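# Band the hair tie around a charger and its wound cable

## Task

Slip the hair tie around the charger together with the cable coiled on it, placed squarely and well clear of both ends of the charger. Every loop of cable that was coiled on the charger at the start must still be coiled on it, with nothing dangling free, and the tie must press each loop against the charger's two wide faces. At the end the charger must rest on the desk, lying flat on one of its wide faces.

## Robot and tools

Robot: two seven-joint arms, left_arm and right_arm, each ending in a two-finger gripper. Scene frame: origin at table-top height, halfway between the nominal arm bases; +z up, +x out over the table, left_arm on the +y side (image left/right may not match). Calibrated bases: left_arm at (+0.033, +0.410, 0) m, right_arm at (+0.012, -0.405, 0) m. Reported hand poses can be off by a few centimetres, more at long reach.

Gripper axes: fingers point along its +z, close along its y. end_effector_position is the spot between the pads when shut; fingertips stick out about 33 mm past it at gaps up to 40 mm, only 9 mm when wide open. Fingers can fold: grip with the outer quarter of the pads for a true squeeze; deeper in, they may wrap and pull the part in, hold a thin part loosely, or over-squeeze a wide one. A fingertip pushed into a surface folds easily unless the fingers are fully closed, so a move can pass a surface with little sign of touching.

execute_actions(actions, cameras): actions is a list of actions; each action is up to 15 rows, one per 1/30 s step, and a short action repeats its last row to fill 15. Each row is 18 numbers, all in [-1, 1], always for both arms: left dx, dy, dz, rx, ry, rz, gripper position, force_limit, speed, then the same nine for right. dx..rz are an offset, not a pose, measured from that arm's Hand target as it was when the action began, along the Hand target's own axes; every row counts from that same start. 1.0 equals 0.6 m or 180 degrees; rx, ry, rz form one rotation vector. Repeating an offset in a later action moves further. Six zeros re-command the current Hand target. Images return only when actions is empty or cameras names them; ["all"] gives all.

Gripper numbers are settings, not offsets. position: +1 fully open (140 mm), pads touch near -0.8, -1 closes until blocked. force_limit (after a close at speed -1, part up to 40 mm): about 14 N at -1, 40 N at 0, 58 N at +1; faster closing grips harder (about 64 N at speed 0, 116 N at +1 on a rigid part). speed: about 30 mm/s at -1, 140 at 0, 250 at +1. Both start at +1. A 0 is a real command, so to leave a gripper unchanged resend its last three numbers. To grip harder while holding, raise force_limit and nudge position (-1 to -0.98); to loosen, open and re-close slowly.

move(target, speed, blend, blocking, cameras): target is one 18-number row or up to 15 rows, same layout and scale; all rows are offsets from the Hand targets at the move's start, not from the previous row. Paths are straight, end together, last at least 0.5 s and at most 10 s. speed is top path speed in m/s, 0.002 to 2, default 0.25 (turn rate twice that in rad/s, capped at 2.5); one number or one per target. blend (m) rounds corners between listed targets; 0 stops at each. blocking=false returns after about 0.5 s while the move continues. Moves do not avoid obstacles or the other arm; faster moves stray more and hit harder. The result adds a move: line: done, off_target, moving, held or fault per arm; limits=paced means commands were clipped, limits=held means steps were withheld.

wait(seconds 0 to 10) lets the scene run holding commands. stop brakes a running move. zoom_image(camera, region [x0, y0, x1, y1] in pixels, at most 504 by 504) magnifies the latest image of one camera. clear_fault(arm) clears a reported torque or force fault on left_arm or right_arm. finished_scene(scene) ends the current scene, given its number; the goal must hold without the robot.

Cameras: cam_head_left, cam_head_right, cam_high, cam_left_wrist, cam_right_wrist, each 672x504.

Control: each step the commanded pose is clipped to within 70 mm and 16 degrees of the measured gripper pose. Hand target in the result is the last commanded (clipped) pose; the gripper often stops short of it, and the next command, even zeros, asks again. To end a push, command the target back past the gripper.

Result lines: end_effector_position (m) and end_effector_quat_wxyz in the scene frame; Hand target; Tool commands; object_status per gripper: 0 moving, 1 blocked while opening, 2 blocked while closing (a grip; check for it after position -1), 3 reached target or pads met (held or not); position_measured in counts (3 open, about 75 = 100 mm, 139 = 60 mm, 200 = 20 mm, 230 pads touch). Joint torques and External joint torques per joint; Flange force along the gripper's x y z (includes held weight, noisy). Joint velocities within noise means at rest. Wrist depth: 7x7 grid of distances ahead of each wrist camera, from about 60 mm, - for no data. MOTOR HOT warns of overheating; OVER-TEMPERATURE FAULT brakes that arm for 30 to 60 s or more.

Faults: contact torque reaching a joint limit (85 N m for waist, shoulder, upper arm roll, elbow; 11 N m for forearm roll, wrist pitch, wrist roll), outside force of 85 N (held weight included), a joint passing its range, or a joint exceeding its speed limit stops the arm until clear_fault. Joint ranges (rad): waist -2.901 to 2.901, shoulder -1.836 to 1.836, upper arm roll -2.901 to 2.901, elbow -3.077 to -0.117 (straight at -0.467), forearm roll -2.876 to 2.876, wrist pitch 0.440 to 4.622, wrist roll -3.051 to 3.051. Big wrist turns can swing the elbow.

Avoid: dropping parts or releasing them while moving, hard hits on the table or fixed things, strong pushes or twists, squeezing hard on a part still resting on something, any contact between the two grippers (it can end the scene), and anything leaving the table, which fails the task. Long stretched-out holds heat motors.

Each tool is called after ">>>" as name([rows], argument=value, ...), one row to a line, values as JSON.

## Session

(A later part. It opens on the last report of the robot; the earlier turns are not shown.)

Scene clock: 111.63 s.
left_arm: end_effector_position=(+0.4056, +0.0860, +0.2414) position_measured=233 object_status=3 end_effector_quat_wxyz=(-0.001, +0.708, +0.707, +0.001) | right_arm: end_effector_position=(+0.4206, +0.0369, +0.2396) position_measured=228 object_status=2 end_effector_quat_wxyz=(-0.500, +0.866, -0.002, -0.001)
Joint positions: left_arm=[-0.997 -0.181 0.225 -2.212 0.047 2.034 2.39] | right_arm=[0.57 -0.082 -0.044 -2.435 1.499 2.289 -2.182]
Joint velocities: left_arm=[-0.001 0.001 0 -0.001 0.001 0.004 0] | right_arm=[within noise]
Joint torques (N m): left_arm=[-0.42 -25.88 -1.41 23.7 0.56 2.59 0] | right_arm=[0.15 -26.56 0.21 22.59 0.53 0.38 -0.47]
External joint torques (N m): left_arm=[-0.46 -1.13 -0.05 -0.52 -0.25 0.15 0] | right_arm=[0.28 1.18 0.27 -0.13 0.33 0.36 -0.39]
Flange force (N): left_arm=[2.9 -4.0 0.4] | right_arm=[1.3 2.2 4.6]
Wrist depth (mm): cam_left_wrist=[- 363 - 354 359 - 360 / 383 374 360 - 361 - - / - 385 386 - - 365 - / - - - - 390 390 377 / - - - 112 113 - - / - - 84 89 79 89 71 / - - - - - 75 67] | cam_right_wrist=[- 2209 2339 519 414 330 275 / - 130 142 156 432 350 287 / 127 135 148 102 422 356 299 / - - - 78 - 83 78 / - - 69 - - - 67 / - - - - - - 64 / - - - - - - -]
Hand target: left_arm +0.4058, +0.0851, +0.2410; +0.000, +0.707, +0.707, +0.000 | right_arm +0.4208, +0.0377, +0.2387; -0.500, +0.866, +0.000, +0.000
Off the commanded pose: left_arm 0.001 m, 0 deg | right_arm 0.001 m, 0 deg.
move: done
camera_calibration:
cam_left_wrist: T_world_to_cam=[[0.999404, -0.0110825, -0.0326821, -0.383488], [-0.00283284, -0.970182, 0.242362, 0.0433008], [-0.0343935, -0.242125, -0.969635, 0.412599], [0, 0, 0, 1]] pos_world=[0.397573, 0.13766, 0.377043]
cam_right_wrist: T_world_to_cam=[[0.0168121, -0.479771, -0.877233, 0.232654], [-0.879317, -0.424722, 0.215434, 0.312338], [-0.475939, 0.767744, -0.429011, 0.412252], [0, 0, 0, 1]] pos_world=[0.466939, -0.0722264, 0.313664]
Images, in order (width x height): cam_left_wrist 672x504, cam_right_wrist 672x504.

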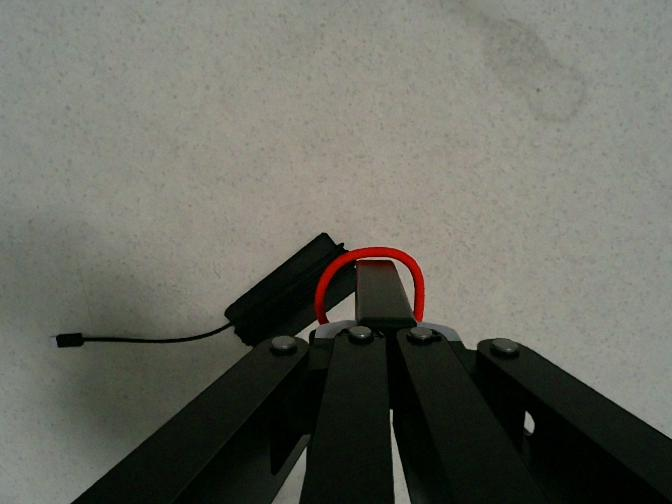

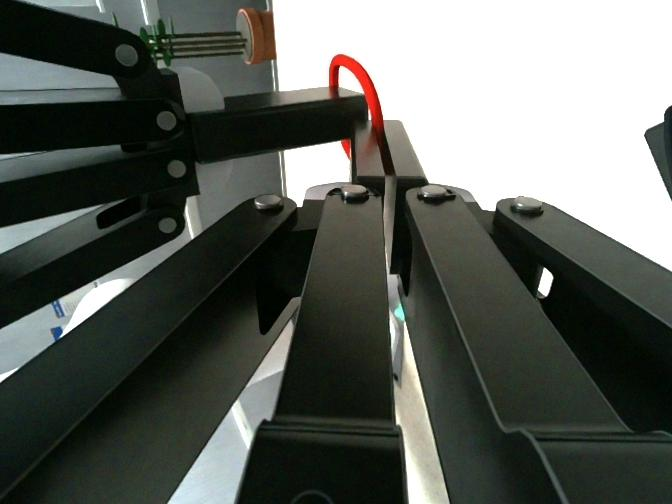

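>>> move(target=[0,0,0.025,0,0,0,-0.9,0,0, 0,0,0,0,0,0,-1,0,-1], speed=0.04, cameras=["cam_left_wrist","cam_right_wrist"])

>>> zoom_image(camera="cam_right_wrist", region=[240, 0, 460, 220])

>>> zoom_image(camera="cam_left_wrist", region=[260, 200, 460, 360])

Scene clock: 112.73 s.
left_arm: end_effector_position=(+0.4051, +0.0856, +0.2265) position_measured=233 object_status=3 end_effector_quat_wxyz=(-0.001, +0.707, +0.707, +0.001) | right_arm: end_effector_position=(+0.4207, +0.0369, +0.2395) position_measured=228 object_status=2 end_effector_quat_wxyz=(-0.500, +0.866, -0.002, -0.001)
Joint positions: left_arm=[-0.997 -0.169 0.226 -2.239 0.045 2.072 2.39] | right_arm=[0.57 -0.082 -0.044 -2.435 1.499 2.29 -2.182]
Joint velocities: left_arm=[0 0 0.001 0.001 0 0.004 0.002] | right_arm=[within noise]
Joint torques (N m): left_arm=[-0.44 -26.05 -0.88 23.32 0.49 2.65 0.06] | right_arm=[0.15 -26.53 0.34 22.68 0.51 0.3 -0.49]
External joint torques (N m): left_arm=[-0.35 -1.32 0.51 -0.51 -0.29 0.24 0.06] | right_arm=[0.14 1.18 0.25 -0.04 0.32 0.3 -0.4]
Flange force (N): left_arm=[3.8 -3.8 0.4] | right_arm=[1.6 2.2 4.4]
Wrist depth (mm): cam_left_wrist=[- 347 344 343 - 335 337 / - 360 356 353 - - 344 / - - 371 - - - 357 / - - - 170 367 370 372 / - - 359 111 105 - 384 / - - 84 90 79 89 75 / - - - - - 75 67] | cam_right_wrist=[- 118 2272 529 422 331 275 / - 130 140 151 428 353 281 / 128 138 142 102 421 357 294 / - 144 - 78 - 83 73 / - - 69 - - - 67 / - - - - - - 64 / - - - - - - -]
Hand target: left_arm +0.4058, +0.0851, +0.2260; +0.000, +0.707, +0.707, +0.000 | right_arm +0.4208, +0.0377, +0.2387; -0.500, +0.866, +0.000, +0.000
Off the commanded pose: left_arm 0.001 m, 0 deg | right_arm 0.001 m, 0 deg.
move: done
camera_calibration:
cam_left_wrist: T_world_to_cam=[[0.999409, -0.0106632, -0.0326767, -0.383543], [-0.00243499, -0.970239, 0.242138, 0.0464546], [-0.0342862, -0.241915, -0.969691, 0.397986], [0, 0, 0, 1]] pos_world=[0.397075, 0.137261, 0.362142]
cam_right_wrist: T_world_to_cam=[[0.0168122, -0.479951, -0.877134, 0.232611], [-0.879464, -0.424441, 0.215389, 0.31244], [-0.475668, 0.767787, -0.429235, 0.412198], [0, 0, 0, 1]] pos_world=[0.466939, -0.0722259, 0.313664]
Images, in order (width x height): cam_left_wrist 672x504, cam_right_wrist 672x504.

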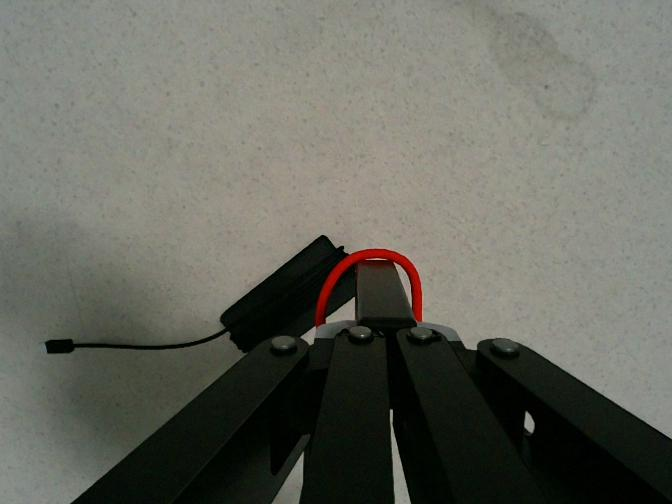

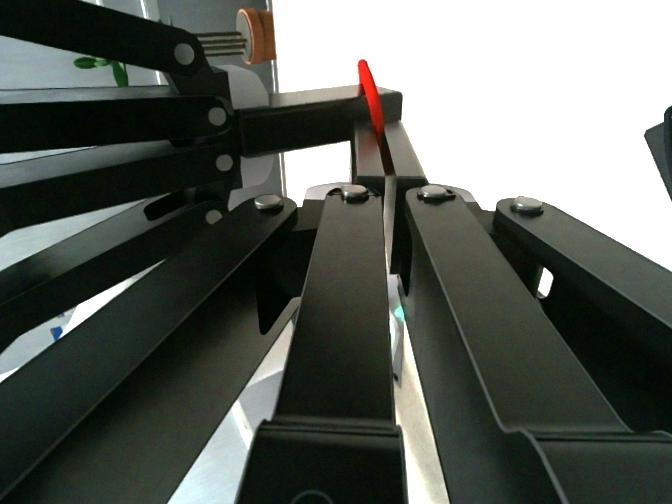

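Scaled by 2.291 from the camera's 672x504 image, which has a finer 960x720 frame.

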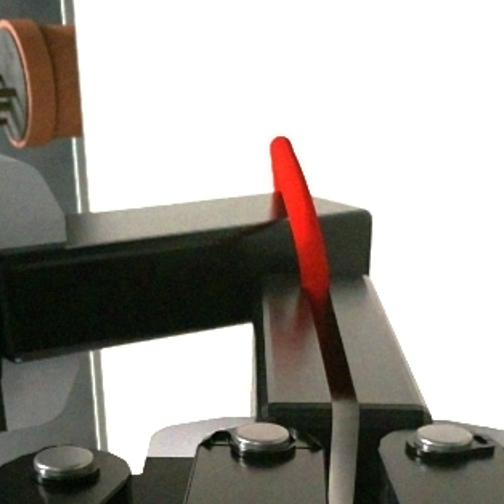

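Scaled by 2.520 from the camera's 672x504 image, which has a finer 960x720 frame.

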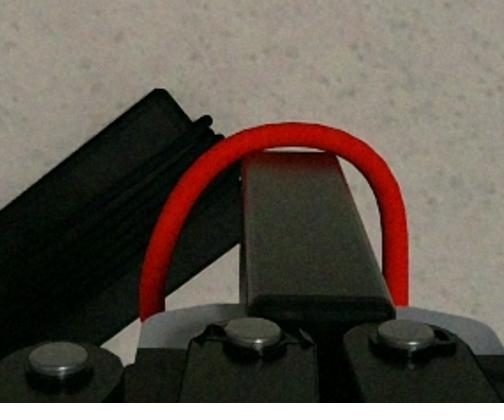

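>>> move(target=[-0.001,0,0.0167,0,0,0,-0.9,0,0, 0,0,0,0,0,0,-1,0,-1], speed=0.04, cameras=["cam_left_wrist","cam_right_wrist"])

>>> zoom_image(camera="cam_right_wrist", region=[240, 0, 460, 220])

>>> zoom_image(camera="cam_left_wrist", region=[260, 200, 460, 360])

Scene clock: 113.87 s.
left_arm: end_effector_position=(+0.4052, +0.0853, +0.2169) position_measured=233 object_status=3 end_effector_quat_wxyz=(-0.001, +0.707, +0.707, +0.001) | right_arm: end_effector_position=(+0.4212, +0.0365, +0.2386) position_measured=228 object_status=2 end_effector_quat_wxyz=(-0.499, +0.866, -0.002, +0.000)
Joint positions: left_arm=[-0.997 -0.159 0.227 -2.254 0.043 2.097 2.39] | right_arm=[0.57 -0.081 -0.044 -2.435 1.499 2.292 -2.182]
Joint velocities: left_arm=[0.001 0.001 0.001 0 0 0.003 0.001] | right_arm=[within noise]
Joint torques (N m): left_arm=[-0.6 -25.68 -0.94 23.25 0.41 2.75 0.11] | right_arm=[0.4 -27.22 0.82 22.65 0.53 -0.14 -0.5]
External joint torques (N m): left_arm=[-0.66 -0.51 0.22 -0.61 -0.37 0.31 0.11] | right_arm=[0.29 0.5 0.63 -0.06 0.34 -0.12 -0.42]
Flange force (N): left_arm=[1.9 -2.5 1.4] | right_arm=[0.0 1.6 3.0]
Wrist depth (mm): cam_left_wrist=[- 337 335 330 343 - 318 / - 352 343 - - - 339 / - 363 - 357 345 352 348 / - 379 387 367 368 365 - / - - 385 118 118 370 - / - - 84 89 79 89 387 / - - - - - 75 67] | cam_right_wrist=[2111 117 2339 563 423 333 274 / 128 130 141 155 418 350 287 / 128 134 146 102 413 355 299 / - 149 - 78 - 83 78 / - - 69 - - - 67 / - - - - - - 64 / - - - - - - -]
Hand target: left_arm +0.4058, +0.0844, +0.2159; +0.000, +0.707, +0.707, +0.000 | right_arm +0.4208, +0.0377, +0.2387; -0.500, +0.866, +0.000, +0.000
Off the commanded pose: left_arm 0.001 m, 0 deg | right_arm 0.001 m, 0 deg.
move: done
camera_calibration:
cam_left_wrist: T_world_to_cam=[[0.999422, -0.00952436, -0.0326349, -0.384041], [-0.00133749, -0.970226, 0.242197, 0.0479347], [-0.03397, -0.242013, -0.969678, 0.388464], [0, 0, 0, 1]] pos_world=[0.397079, 0.136863, 0.352543]
cam_right_wrist: T_world_to_cam=[[0.016098, -0.481685, -0.876196, 0.231768], [-0.880115, -0.422678, 0.216196, 0.312905], [-0.474487, 0.767673, -0.430743, 0.41218], [0, 0, 0, 1]] pos_world=[0.467235, -0.0725226, 0.312969]
Images, in order (width x height): cam_left_wrist 672x504, cam_right_wrist 672x504.

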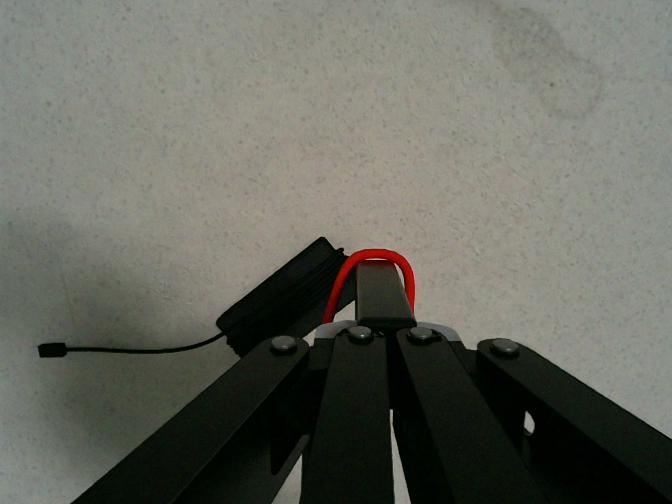

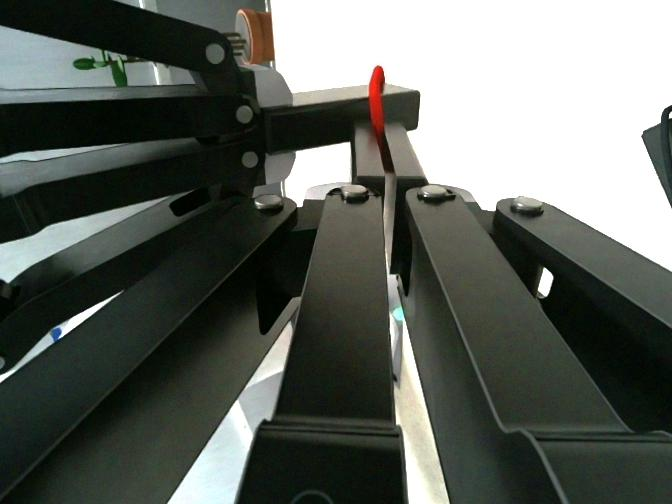

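Scaled by 2.291 from the camera's 672x504 image, which has a finer 960x720 frame.

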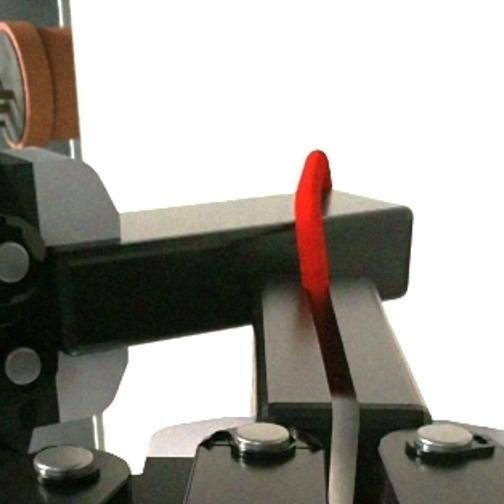

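Scaled by 2.520 from the camera's 672x504 image, which has a finer 960x720 frame.

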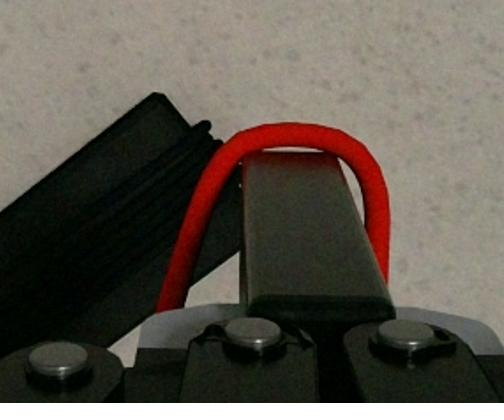

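>>> move(target=[0,0,0,0,0,0,-0.42,0.5,-1, 0,0,0,0,0,0,-1,0,-1], speed=0.04, cameras=["cam_left_wrist","cam_right_wrist"])

>>> zoom_image(camera="cam_right_wrist", region=[240, 0, 460, 220])

>>> zoom_image(camera="cam_left_wrist", region=[260, 200, 460, 360])

Scene clock: 115.37 s.
left_arm: end_effector_position=(+0.4080, +0.0863, +0.2169) position_measured=182 object_status=0 end_effector_quat_wxyz=(+0.001, +0.705, +0.709, +0.001) | right_arm: end_effector_position=(+0.4192, +0.0377, +0.2383) position_measured=228 object_status=2 end_effector_quat_wxyz=(-0.500, +0.866, -0.001, -0.002)
Joint positions: left_arm=[-0.997 -0.158 0.232 -2.254 0.043 2.102 2.39] | right_arm=[0.572 -0.081 -0.044 -2.436 1.499 2.29 -2.183]
Joint torques (N m): left_arm=[-2.58 -25.94 -2.89 23.07 0.03 2.21 0.08] | right_arm=[-0.65 -27.34 -0.57 24.01 0.96 0.45 -0.48]
External joint torques (N m): left_arm=[-2.61 -0.65 -1.67 -0.86 -0.75 -0.24 0.08] | right_arm=[-0.58 0.31 -0.58 1.35 0.77 0.44 -0.4]
Flange force (N): left_arm=[-0.3 -5.8 0.0] | right_arm=[3.8 1.2 4.0]
Wrist depth (mm): cam_left_wrist=[- - - 331 330 - 324 / - 345 349 - 340 342 338 / - - 358 - 349 347 347 / - 385 371 364 - 368 - / - 392 103 382 133 377 - / - 74 - 144 133 90 81 / - 71 - 139 - - 72] | cam_right_wrist=[- 121 131 146 385 333 274 / - 2093 - 567 427 349 284 / 129 136 151 109 407 354 297 / - - - 78 - 83 78 / - - 69 - - - 67 / - - - - - - 64 / - - - - - - -]
Hand target: left_arm +0.4058, +0.0844, +0.2159; +0.000, +0.707, +0.707, +0.000 | right_arm +0.4208, +0.0377, +0.2387; -0.500, +0.866, +0.000, +0.000
Off the commanded pose: left_arm 0.003 m, 0 deg | right_arm 0.002 m, 0 deg.
move: done
camera_calibration:
cam_left_wrist: T_world_to_cam=[[0.999538, -0.00420571, -0.0300924, -0.387829], [0.00330695, -0.969434, 0.245331, 0.046353], [-0.0302044, -0.245317, -0.968972, 0.387527], [0, 0, 0, 1]] pos_world=[0.399202, 0.138372, 0.35246]
cam_right_wrist: T_world_to_cam=[[0.0174608, -0.481076, -0.876505, 0.23148], [-0.87803, -0.426726, 0.21672, 0.310914], [-0.478286, 0.765814, -0.42985, 0.411669], [0, 0, 0, 1]] pos_world=[0.465846, -0.0712274, 0.312468]
Images, in order (width x height): cam_left_wrist 672x504, cam_right_wrist 672x504.

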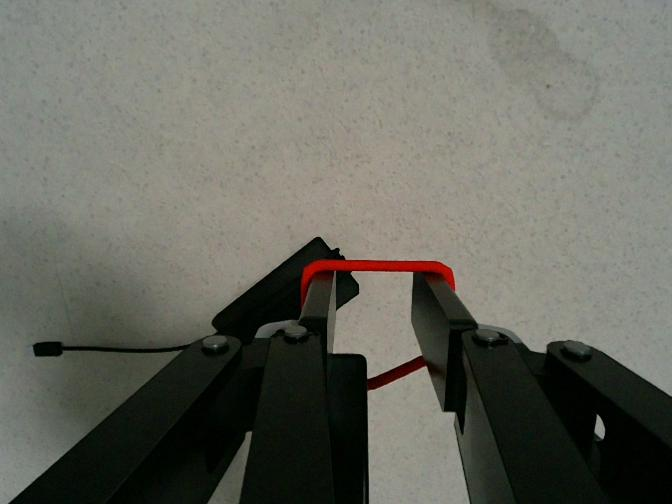

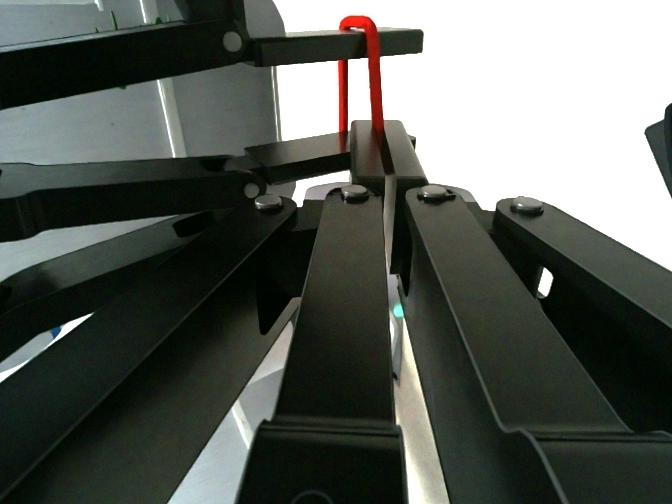

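Scaled by 2.291 from the camera's 672x504 image, which has a finer 960x720 frame.

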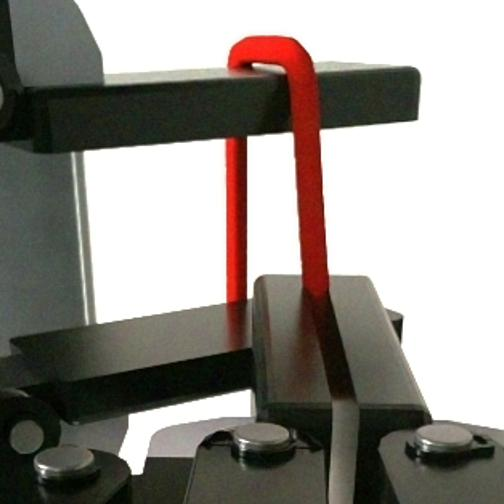

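Scaled by 2.520 from the camera's 672x504 image, which has a finer 960x720 frame.

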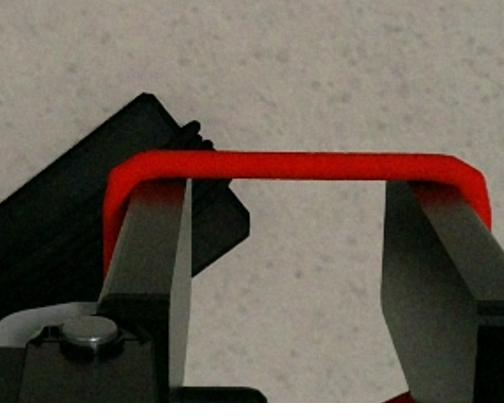

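>>> move([
  [0,0,0,0,0,0,-0.42,0.5,-1, 0,0,0,0,0,0,-0.6,0,-1],
  [0,0,0,0,0,0,-0.42,0.5,-1, 0,0,-0.15,0,0,0,-0.6,0,-1],
], speed=0.08, cameras=["cam_left_wrist","cam_right_wrist","cam_high"])

>>> zoom_image(camera="cam_right_wrist", region=[240, 0, 460, 220])

>>> zoom_image(camera="cam_left_wrist", region=[260, 200, 500, 360])

Scene clock: 118.30 s.
left_arm: end_effector_position=(+0.4072, +0.0854, +0.2169) position_measured=182 object_status=3 end_effector_quat_wxyz=(+0.001, +0.706, +0.708, +0.001) | right_arm: end_effector_position=(+0.4215, -0.0395, +0.2834) position_measured=205 object_status=3 end_effector_quat_wxyz=(-0.500, +0.866, +0.002, +0.003)
Joint positions: left_arm=[-0.999 -0.158 0.231 -2.254 0.043 2.102 2.39] | right_arm=[0.475 -0.256 -0.134 -2.51 1.296 2.163 -2.093]
Joint velocities: left_arm=[within noise] | right_arm=[0.002 0 0 0.001 -0.001 -0.001 0.006]
Joint torques (N m): left_arm=[-0.86 -25.96 -1.5 23.31 0.47 2.39 0.04] | right_arm=[-0.63 -22.57 0.81 22.93 0.45 -0.08 -0.01]
External joint torques (N m): left_arm=[-0.78 -0.77 -0.17 -0.62 -0.3 -0.07 0.04] | right_arm=[-0.68 -0.03 0.06 -0.86 -0.22 -0.27 0.07]
Flange force (N): left_arm=[2.0 -3.6 0.1] | right_arm=[-2.2 0.8 -2.2]
Wrist depth (mm): cam_left_wrist=[- 335 333 331 329 330 - / - 348 348 - - - - / - - - - 356 - - / - - - - - - 374 / 398 - 99 119 134 375 383 / - 74 - 400 - 90 81 / - 71 - 64 - - 72] | cam_right_wrist=[170 188 203 229 468 377 315 / 179 193 221 252 479 382 299 / 191 210 229 102 140 406 300 / - - 83 78 - 86 73 / - 63 - - - - 66 / - - - - - - 65 / - - - - - - -]
Hand target: left_arm +0.4058, +0.0844, +0.2159; +0.000, +0.707, +0.707, +0.000 | right_arm +0.4207, -0.0402, +0.2837; -0.500, +0.866, +0.000, +0.000
Off the commanded pose: left_arm 0.002 m, 0 deg | right_arm 0.001 m, 0 deg.
move: done
camera_calibration:
cam_left_wrist: T_world_to_cam=[[0.99953, -0.00682017, -0.0298802, -0.386836], [0.000711821, -0.969498, 0.2451, 0.0466025], [-0.0306404, -0.245006, -0.969037, 0.387437], [0, 0, 0, 1]] pos_world=[0.398492, 0.137467, 0.35246]
cam_right_wrist: T_world_to_cam=[[0.0270249, -0.480779, -0.876425, 0.229904], [-0.880045, -0.427278, 0.207254, 0.273716], [-0.474121, 0.765693, -0.434654, 0.490947], [0, 0, 0, 1]] pos_world=[0.467437, -0.148428, 0.358157]
Images, in order (width x height): cam_high 672x504, cam_left_wrist 672x504, cam_right_wrist 672x504.

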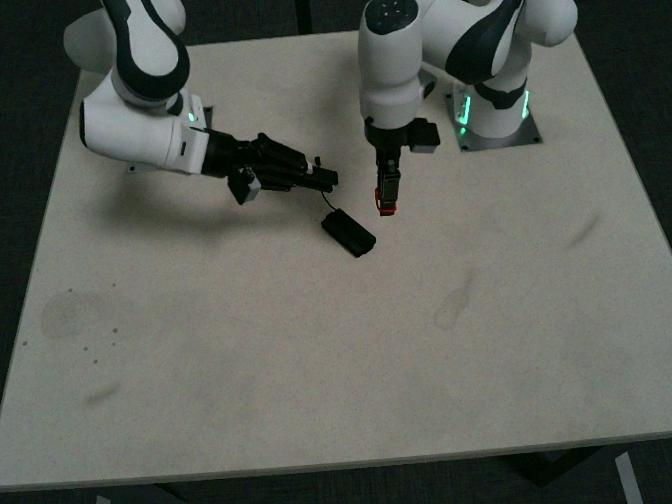

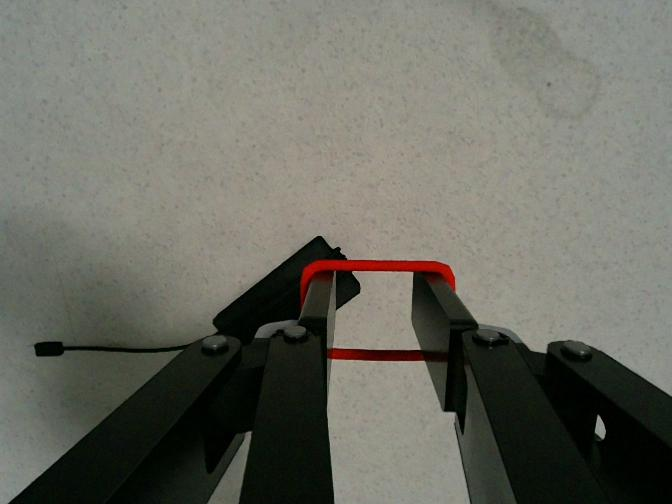

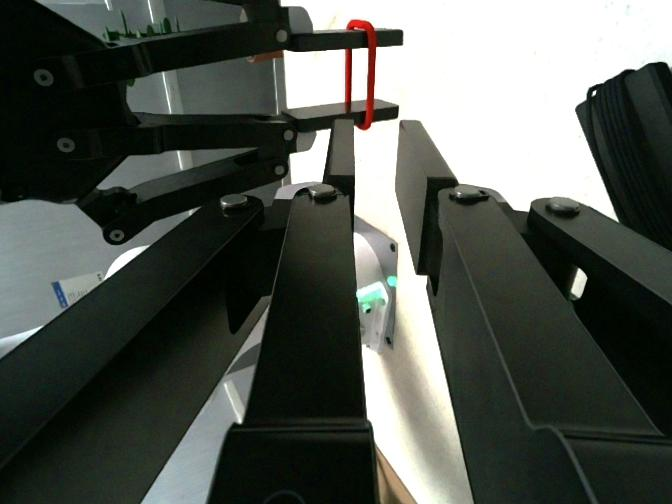

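Scaled by 2.291 from the camera's 672x504 image, which has a finer 960x720 frame.

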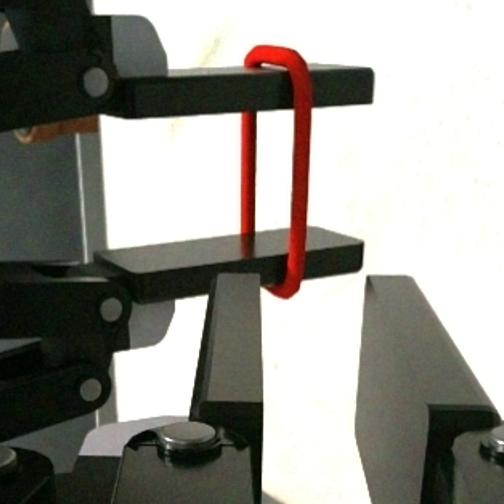

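Scaled by 2.100 from the camera's 672x504 image, which has a finer 960x720 frame.

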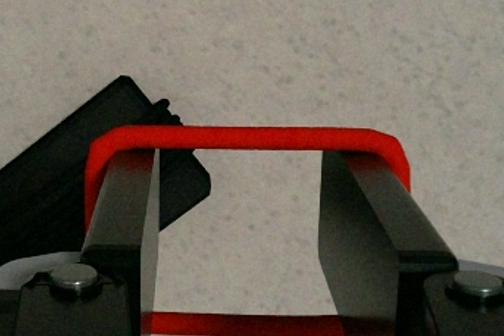

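>>> move([
  [0.2167,0,-0.1667,0,0,0,-0.42,0.5,-1, 0,0,-0.02,0,0,0,-0.6,0,-1],
  [0.2167,0,-0.1667,0,0,0,-0.42,0.5,-1, -0.1345,0.1377,0.1405,-0.3168,-0.1250,-0.2165,0,0,0],
], speed=0.2, cameras=["all"])

Scene clock: 125.33 s.
left_arm: end_effector_position=(+0.4060, +0.2137, +0.3155) position_measured=182 object_status=3 end_effector_quat_wxyz=(+0.001, +0.705, +0.709, -0.001) | right_arm: end_effector_position=(+0.3409, -0.0084, +0.1708) position_measured=129 object_status=0 end_effector_quat_wxyz=(-0.001, +0.930, +0.368, +0.002)
Joint positions: left_arm=[-0.912 -0.466 0.323 -2.271 0.146 1.824 2.521] | right_arm=[0.465 -0.049 0.418 -2.256 0.025 2.215 -1.464]
Joint torques (N m): left_arm=[-0.46 -15.79 -4.98 24.18 1.18 2.22 0.19] | right_arm=[-0.19 -25.4 -0.4 23.41 0.45 2.48 0.04]
External joint torques (N m): left_arm=[-0.46 -1.4 -0.3 -0.2 0.3 -0.24 0.19] | right_arm=[-0.12 1.24 0.32 -0.09 -0.25 -0.18 0.04]
Flange force (N): left_arm=[2.6 -4.6 -0.4] | right_arm=[4.1 -0.8 1.7]
Wrist depth (mm): cam_left_wrist=[432 - - 425 - - 408 / 446 - - - - - - / - 455 - - - 435 425 / - 485 - - - - - / - - 104 117 134 481 461 / - 74 - 74 - 90 79 / - 71 - - - - 72] | cam_right_wrist=[267 265 263 241 254 258 256 / 289 286 281 260 275 278 276 / 314 306 120 307 299 124 293 / - 86 110 335 335 105 83 / - - 373 374 369 - - / - - 418 416 413 - - / - - - 471 468 - -]
Hand target: left_arm +0.4057, +0.2145, +0.3159; +0.000, +0.707, +0.707, +0.000 | right_arm +0.3401, -0.0085, +0.1700; +0.000, +0.930, +0.367, +0.000
Off the commanded pose: left_arm 0.001 m, 0 deg | right_arm 0.001 m, 0 deg.
move: done
camera_calibration:
cam_left_wrist: T_world_to_cam=[[0.99947, -0.00507222, -0.0321515, -0.381441], [0.0030391, -0.968926, 0.247332, 0.14508], [-0.032407, -0.247298, -0.968397, 0.515296], [0, 0, 0, 1]] pos_world=[0.397498, 0.266069, 0.450864]
cam_right_wrist: T_world_to_cam=[[0.698691, -0.71504, -0.0234019, -0.228344], [-0.622689, -0.623907, 0.472227, 0.104793], [-0.352262, -0.315369, -0.881166, 0.40564], [0, 0, 0, 1]] pos_world=[0.367687, 0.0300313, 0.302606]

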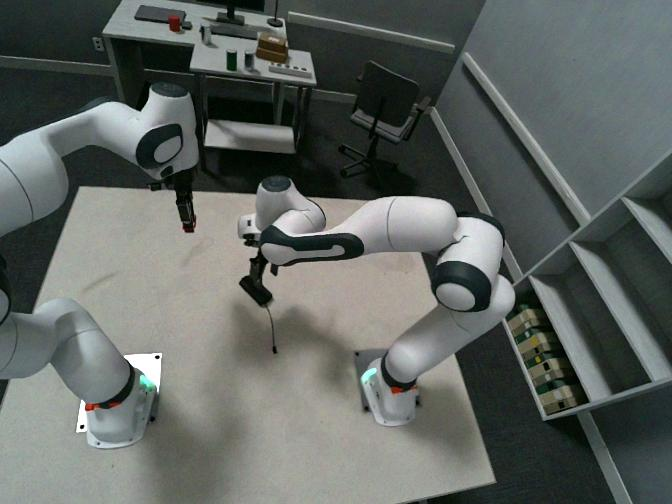

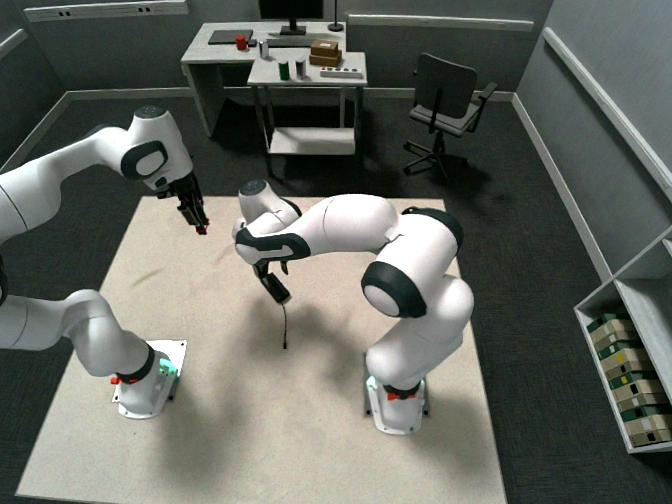

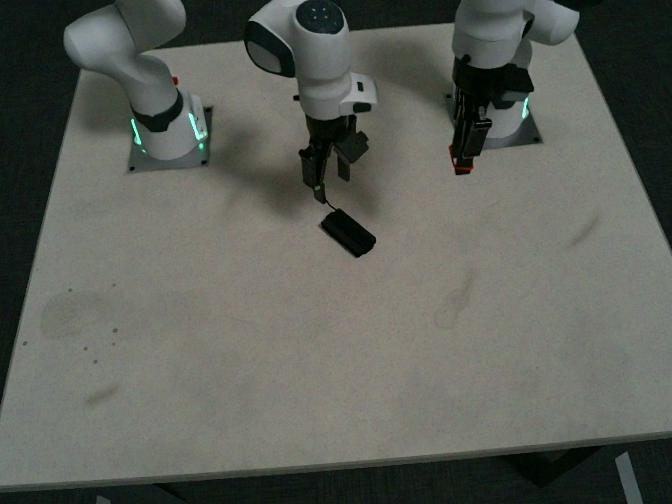

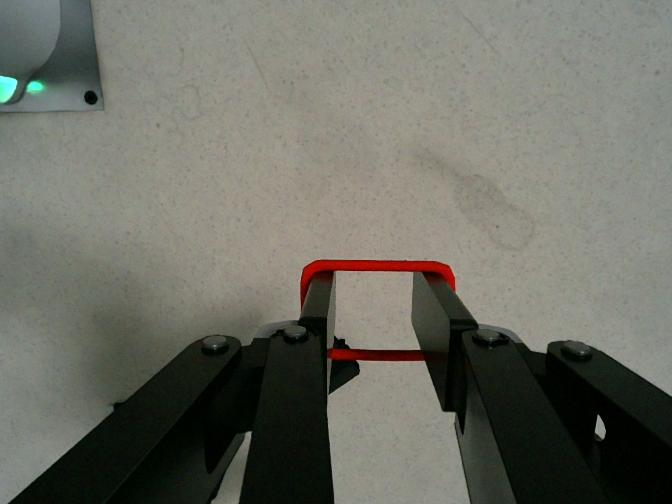

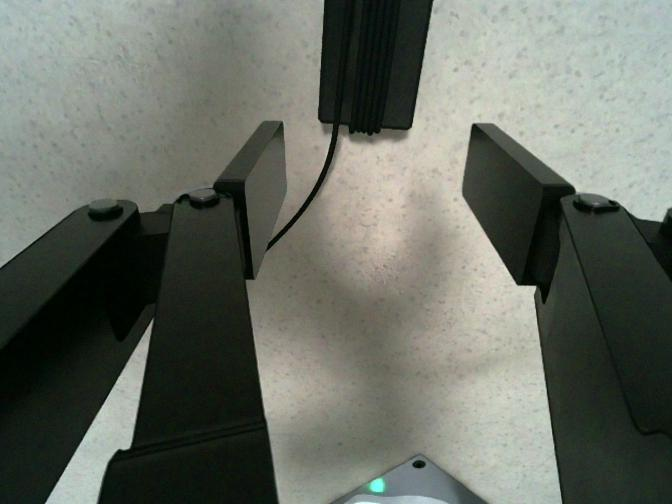

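>>> zoom_image(camera="cam_right_wrist", region=[240, 0, 500, 200])

Scaled by 1.938 from the camera's 672x504 image, which has a finer 960x720 frame.

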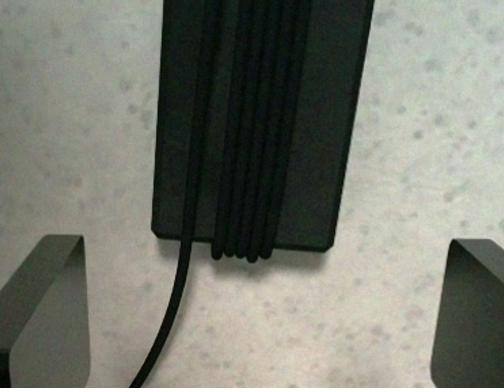

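>>> move([
  [0,0,0,0,0,0,-0.42,0.5,-1, 0.003,0,0.15,0,0,0.017,0.12,0,0],
  [0,0,0,0,0,0,-0.42,0.5,-1, 0.003,0,0.195,0,0,0.017,0.12,0,0],
], speed=0.12, cameras=["cam_right_wrist","cam_high","cam_head_left"])

>>> zoom_image(camera="cam_right_wrist", region=[230, 0, 530, 300])

>>> zoom_image(camera="cam_high", region=[280, 150, 400, 280])

Scene clock: 128.27 s.
left_arm: end_effector_position=(+0.4060, +0.2137, +0.3155) position_measured=182 object_status=3 end_effector_quat_wxyz=(+0.001, +0.705, +0.709, -0.001) | right_arm: end_effector_position=(+0.3408, -0.0074, +0.0537) position_measured=114 object_status=3 end_effector_quat_wxyz=(+0.000, +0.939, +0.344, +0.000)
Joint positions: left_arm=[-0.912 -0.466 0.323 -2.271 0.146 1.824 2.521] | right_arm=[0.484 0.177 0.399 -2.339 -0.114 2.498 -1.314]
Joint velocities: left_arm=[within noise] | right_arm=[0 -0.001 0 -0.002 -0.001 0.002 0.006]
Joint torques (N m): left_arm=[-0.43 -15.83 -4.99 24.14 1.18 2.21 0.19] | right_arm=[0.18 -29.87 2.22 19.68 0.28 3.12 0.06]
External joint torques (N m): left_arm=[-0.42 -1.45 -0.29 -0.21 0.31 -0.24 0.19] | right_arm=[0.11 1.27 -0.09 -0.48 -0.23 0.46 0.07]
Flange force (N): left_arm=[2.7 -4.7 -0.4] | right_arm=[1.4 -0.6 4.6]
Wrist depth (mm): cam_left_wrist=[431 - - - - - - / - - - - - - - / - - - 458 456 448 - / - - - 461 - - - / - - 103 118 134 - - / - 74 - 75 - 90 79 / - 71 - - - - 72] | cam_right_wrist=[159 159 157 130 131 154 153 / 173 174 167 136 140 166 165 / 188 183 120 153 155 127 176 / - 84 195 201 200 108 83 / - - 221 223 220 215 - / - - 252 249 247 235 - / - - 285 284 281 - -]
Hand target: left_arm +0.4057, +0.2145, +0.3159; +0.000, +0.707, +0.707, +0.000 | right_arm +0.3415, -0.0072, +0.0530; +0.000, +0.940, +0.342, +0.000
Off the commanded pose: left_arm 0.001 m, 0 deg | right_arm 0.001 m, 0 deg.
move: done
camera_calibration:
cam_right_wrist: T_world_to_cam=[[0.66206, -0.749104, -0.0228134, -0.218041], [-0.651515, -0.590322, 0.476495, 0.17052], [-0.370412, -0.300605, -0.878881, 0.308844], [0, 0, 0, 1]] pos_world=[0.369852, 0.0301668, 0.185211]
Images, in order (width x height): cam_head_left 672x504, cam_high 672x504, cam_right_wrist 672x504.

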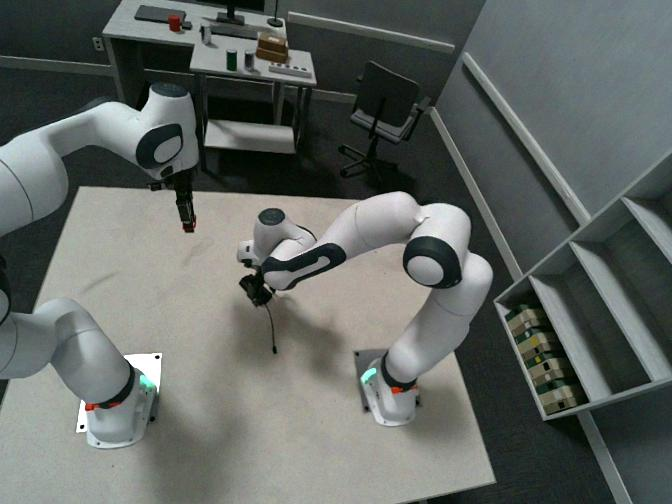

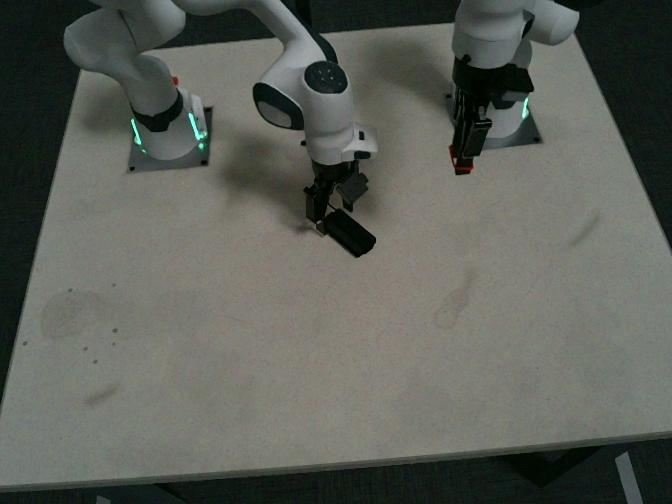

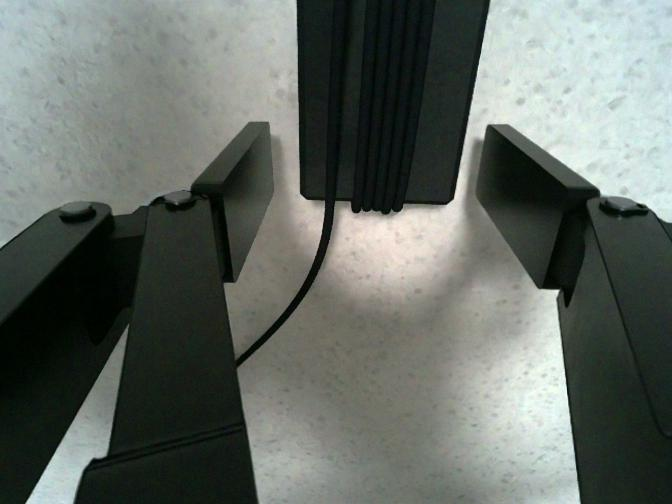

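Scaled by 1.680 from the camera's 672x504 image, which has a finer 960x720 frame.

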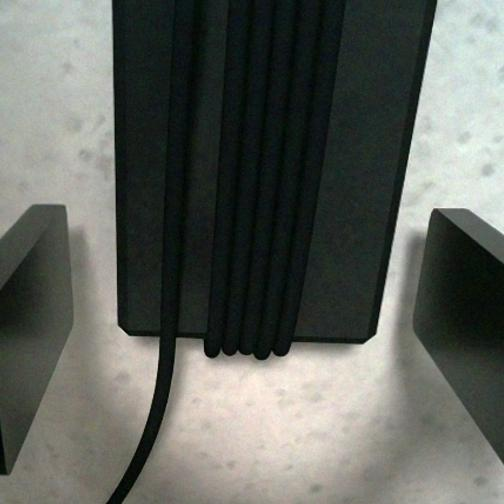

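Scaled by 3.877 from the camera's 672x504 image, which has a finer 960x720 frame.

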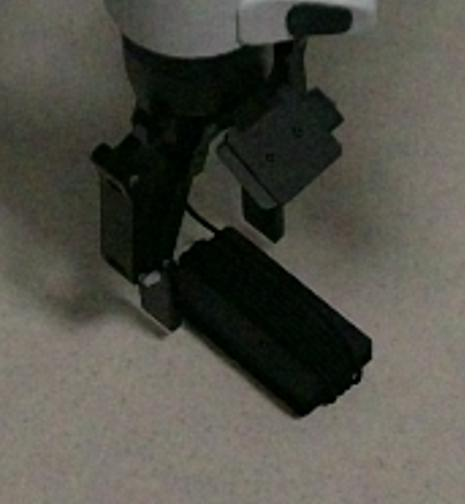

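>>> move([
  [0,0,0,0,0,0,-0.42,0.5,-1, 0,0,0.01,0,0,0,0.12,0,0],
  [0,0,0,0,0,0,-0.42,0.5,-1, 0,0,0.02,0,0,0,0.12,0,0],
], speed=0.03, cameras=["cam_right_wrist","cam_high"])

>>> zoom_image(camera="cam_right_wrist", region=[230, 0, 530, 300])

>>> zoom_image(camera="cam_high", region=[280, 150, 400, 280])

Scene clock: 130.00 s.
left_arm: end_effector_position=(+0.4060, +0.2137, +0.3155) position_measured=182 object_status=3 end_effector_quat_wxyz=(+0.001, +0.705, +0.709, -0.001) | right_arm: end_effector_position=(+0.3415, -0.0067, +0.0424) position_measured=114 object_status=3 end_effector_quat_wxyz=(+0.000, +0.939, +0.344, +0.000)
Joint positions: left_arm=[-0.912 -0.466 0.323 -2.271 0.146 1.824 2.521] | right_arm=[0.488 0.205 0.392 -2.34 -0.134 2.526 -1.299]
Joint velocities: left_arm=[within noise] | right_arm=[0 -0.002 0.001 -0.003 -0.002 0.003 0.006]
Joint torques (N m): left_arm=[-0.36 -15.78 -4.99 24.19 1.17 2.22 0.18] | right_arm=[0.14 -30.22 2.4 19.3 0.24 3.1 0.07]
External joint torques (N m): left_arm=[-0.29 -1.38 -0.22 -0.18 0.3 -0.24 0.18] | right_arm=[0.11 1.54 -0.2 -0.54 -0.26 0.43 0.07]
Flange force (N): left_arm=[2.7 -4.4 -0.5] | right_arm=[1.8 -0.6 5.4]
Wrist depth (mm): cam_left_wrist=[423 - - - - - - / - - - - 436 431 - / - 456 - 440 - - - / - - - - - 466 - / - - 98 118 134 - - / - 74 - 75 - 90 79 / - 71 - - - - 72] | cam_right_wrist=[149 148 147 120 114 143 143 / 161 160 159 125 129 155 154 / 175 169 120 141 143 127 165 / - 84 131 188 187 116 83 / - - 210 208 202 200 - / - - 236 234 236 224 - / - - 268 266 262 - -]
Hand target: left_arm +0.4057, +0.2145, +0.3159; +0.000, +0.707, +0.707, +0.000 | right_arm +0.3415, -0.0072, +0.0410; +0.000, +0.940, +0.342, +0.000
Off the commanded pose: left_arm 0.001 m, 0 deg | right_arm 0.002 m, 0 deg.
move: done
camera_calibration:
cam_right_wrist: T_world_to_cam=[[0.661637, -0.749477, -0.0228205, -0.218149], [-0.652396, -0.590402, 0.47519, 0.177096], [-0.369617, -0.299515, -0.879587, 0.299166], [0, 0, 0, 1]] pos_world=[0.370449, 0.0306647, 0.17401]
Images, in order (width x height): cam_high 672x504, cam_right_wrist 672x504.

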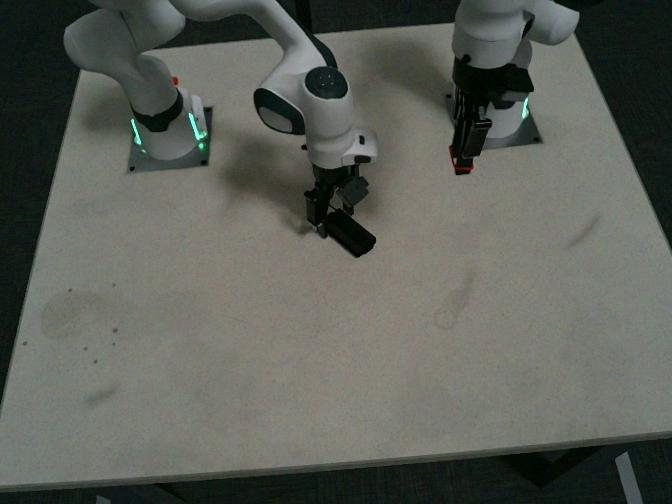

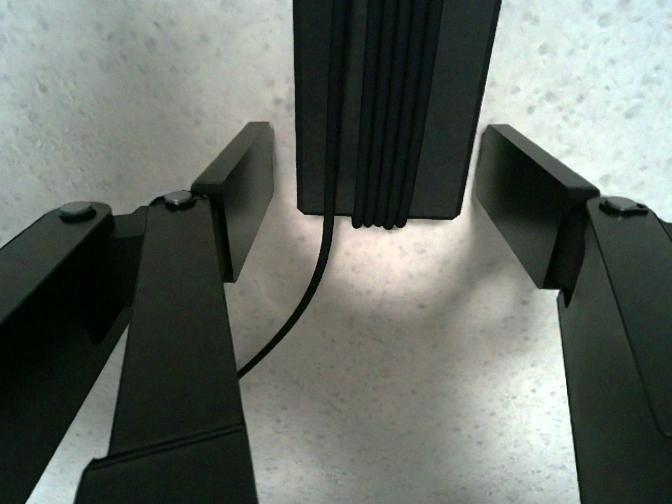

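Scaled by 1.680 from the camera's 672x504 image, which has a finer 960x720 frame.

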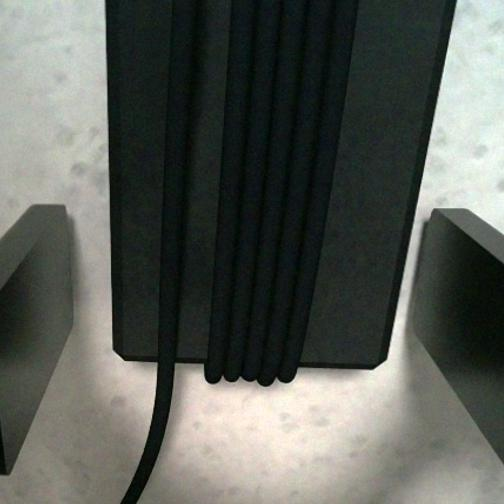

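Scaled by 3.877 from the camera's 672x504 image, which has a finer 960x720 frame.

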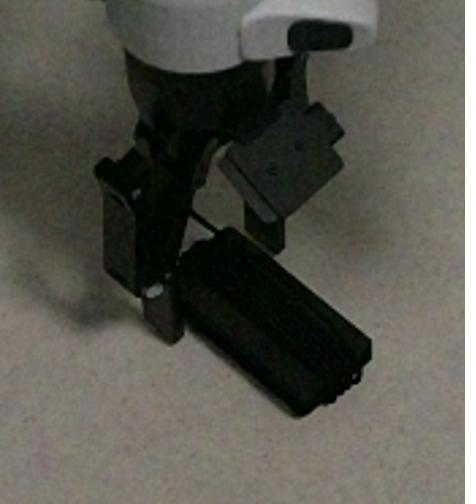

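>>> move(target=[0,0,0,0,0,0,-0.42,0.5,-1, 0,0,0,0,0,0,-1,-0.1,-1], cameras=["cam_right_wrist"])

>>> wait(seconds=0.5, cameras=["cam_right_wrist"])

Scene clock: 131.23 s.
left_arm: end_effector_position=(+0.4060, +0.2137, +0.3155) position_measured=182 object_status=3 end_effector_quat_wxyz=(+0.001, +0.705, +0.709, -0.001) | right_arm: end_effector_position=(+0.3416, -0.0066, +0.0425) position_measured=145 object_status=0 end_effector_quat_wxyz=(+0.000, +0.939, +0.343, +0.001)
Joint positions: left_arm=[-0.912 -0.466 0.323 -2.271 0.146 1.824 2.521] | right_arm=[0.488 0.205 0.392 -2.34 -0.135 2.526 -1.297]
Joint torques (N m): left_arm=[-0.45 -15.81 -4.98 24.18 1.18 2.21 0.18] | right_arm=[-0.07 -30.24 2.54 19.22 0.27 3.13 0.03]
External joint torques (N m): left_arm=[-0.53 -1.37 -0.38 -0.24 0.3 -0.25 0.18] | right_arm=[-0.03 1.52 0.01 -0.6 -0.23 0.45 0.03]
Flange force (N): left_arm=[2.5 -4.7 -0.4] | right_arm=[1.3 -0.4 5.1]
Wrist depth (mm): cam_left_wrist=[421 - - - 421 400 - / 460 446 - - - - - / - - - - - - 440 / 490 - - 484 - - - / - - 99 117 134 - - / - 74 - 75 - 90 79 / - 71 - 537 - - 72] | cam_right_wrist=[149 148 147 113 118 144 143 / 161 160 159 125 130 155 154 / 175 171 101 141 141 121 167 / - 83 83 189 187 103 86 / - - - 209 207 82 - / - - - 235 231 - - / - - - 265 263 - -]
Hand target: left_arm +0.4057, +0.2145, +0.3159; +0.000, +0.707, +0.707, +0.000 | right_arm +0.3415, -0.0072, +0.0410; +0.000, +0.940, +0.342, +0.000
Off the commanded pose: left_arm 0.001 m, 0 deg | right_arm 0.002 m, 0 deg.
move: done
camera_calibration:
cam_right_wrist: T_world_to_cam=[[0.660606, -0.750388, -0.0227511, -0.217814], [-0.653484, -0.589686, 0.474583, 0.177599], [-0.369538, -0.298645, -0.879917, 0.29929], [0, 0, 0, 1]] pos_world=[0.370546, 0.0306645, 0.174109]
Images, in order (width x height): cam_right_wrist 672x504.

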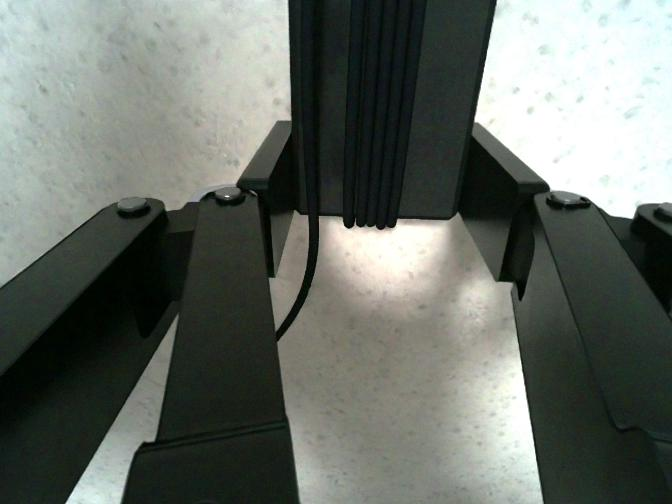

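Scene clock: 131.73 s.
left_arm: end_effector_position=(+0.4060, +0.2137, +0.3155) position_measured=182 object_status=3 end_effector_quat_wxyz=(+0.001, +0.705, +0.709, -0.001) | right_arm: end_effector_position=(+0.3416, -0.0066, +0.0425) position_measured=145 object_status=2 end_effector_quat_wxyz=(+0.000, +0.939, +0.343, +0.001)
Joint positions: left_arm=[-0.912 -0.466 0.323 -2.271 0.146 1.824 2.521] | right_arm=[0.488 0.205 0.392 -2.34 -0.135 2.526 -1.297]
Joint torques (N m): left_arm=[-0.44 -15.83 -4.98 24.12 1.16 2.21 0.18] | right_arm=[-0.06 -30.24 2.64 19.2 0.26 3.11 0.06]
External joint torques (N m): left_arm=[-0.54 -1.45 -0.43 -0.23 0.28 -0.23 0.18] | right_arm=[-0.21 1.51 -0.07 -0.59 -0.23 0.44 0.06]
Flange force (N): left_arm=[2.5 -4.9 -0.4] | right_arm=[1.4 -0.2 5.1]
Wrist depth (mm): cam_left_wrist=[409 436 - - 422 - - / - 449 446 - 438 445 - / - - 461 - 443 439 - / - - - - 464 - - / - - 99 129 134 - - / - 74 - 75 - 90 79 / - 71 - - - - 72] | cam_right_wrist=[149 149 147 113 118 144 143 / 162 160 159 125 130 155 154 / 176 170 101 141 141 121 167 / - 83 83 188 187 103 86 / - - - 208 207 82 - / - - - 234 231 - - / - - - 264 262 - -]
Hand target: left_arm +0.4057, +0.2145, +0.3159; +0.000, +0.707, +0.707, +0.000 | right_arm +0.3415, -0.0072, +0.0410; +0.000, +0.940, +0.342, +0.000
Tool commands: left_gripper/position=-0.42 left_gripper/force_limit=+0.5 left_gripper/speed=-1.0 right_gripper/position=-1.0 right_gripper/force_limit=-0.1 right_gripper/speed=-1.0
Off the commanded pose: left_arm 0.001 m, 0 deg | right_arm 0.002 m, 0 deg.
wait: 0.50 s; at rest by 0.17 s
camera_calibration:
cam_right_wrist: T_world_to_cam=[[0.660577, -0.750411, -0.0228168, -0.217791], [-0.653507, -0.589702, 0.474532, 0.177617], [-0.369549, -0.298554, -0.879943, 0.299296], [0, 0, 0, 1]] pos_world=[0.370546, 0.0306643, 0.174109]
Images, in order (width x height): cam_right_wrist 672x504.

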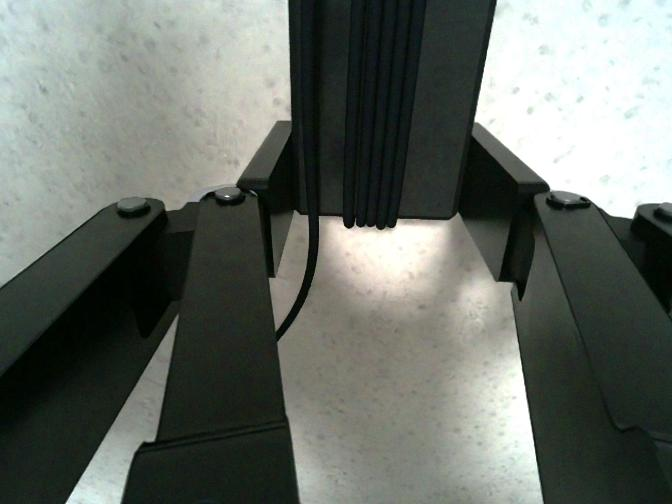

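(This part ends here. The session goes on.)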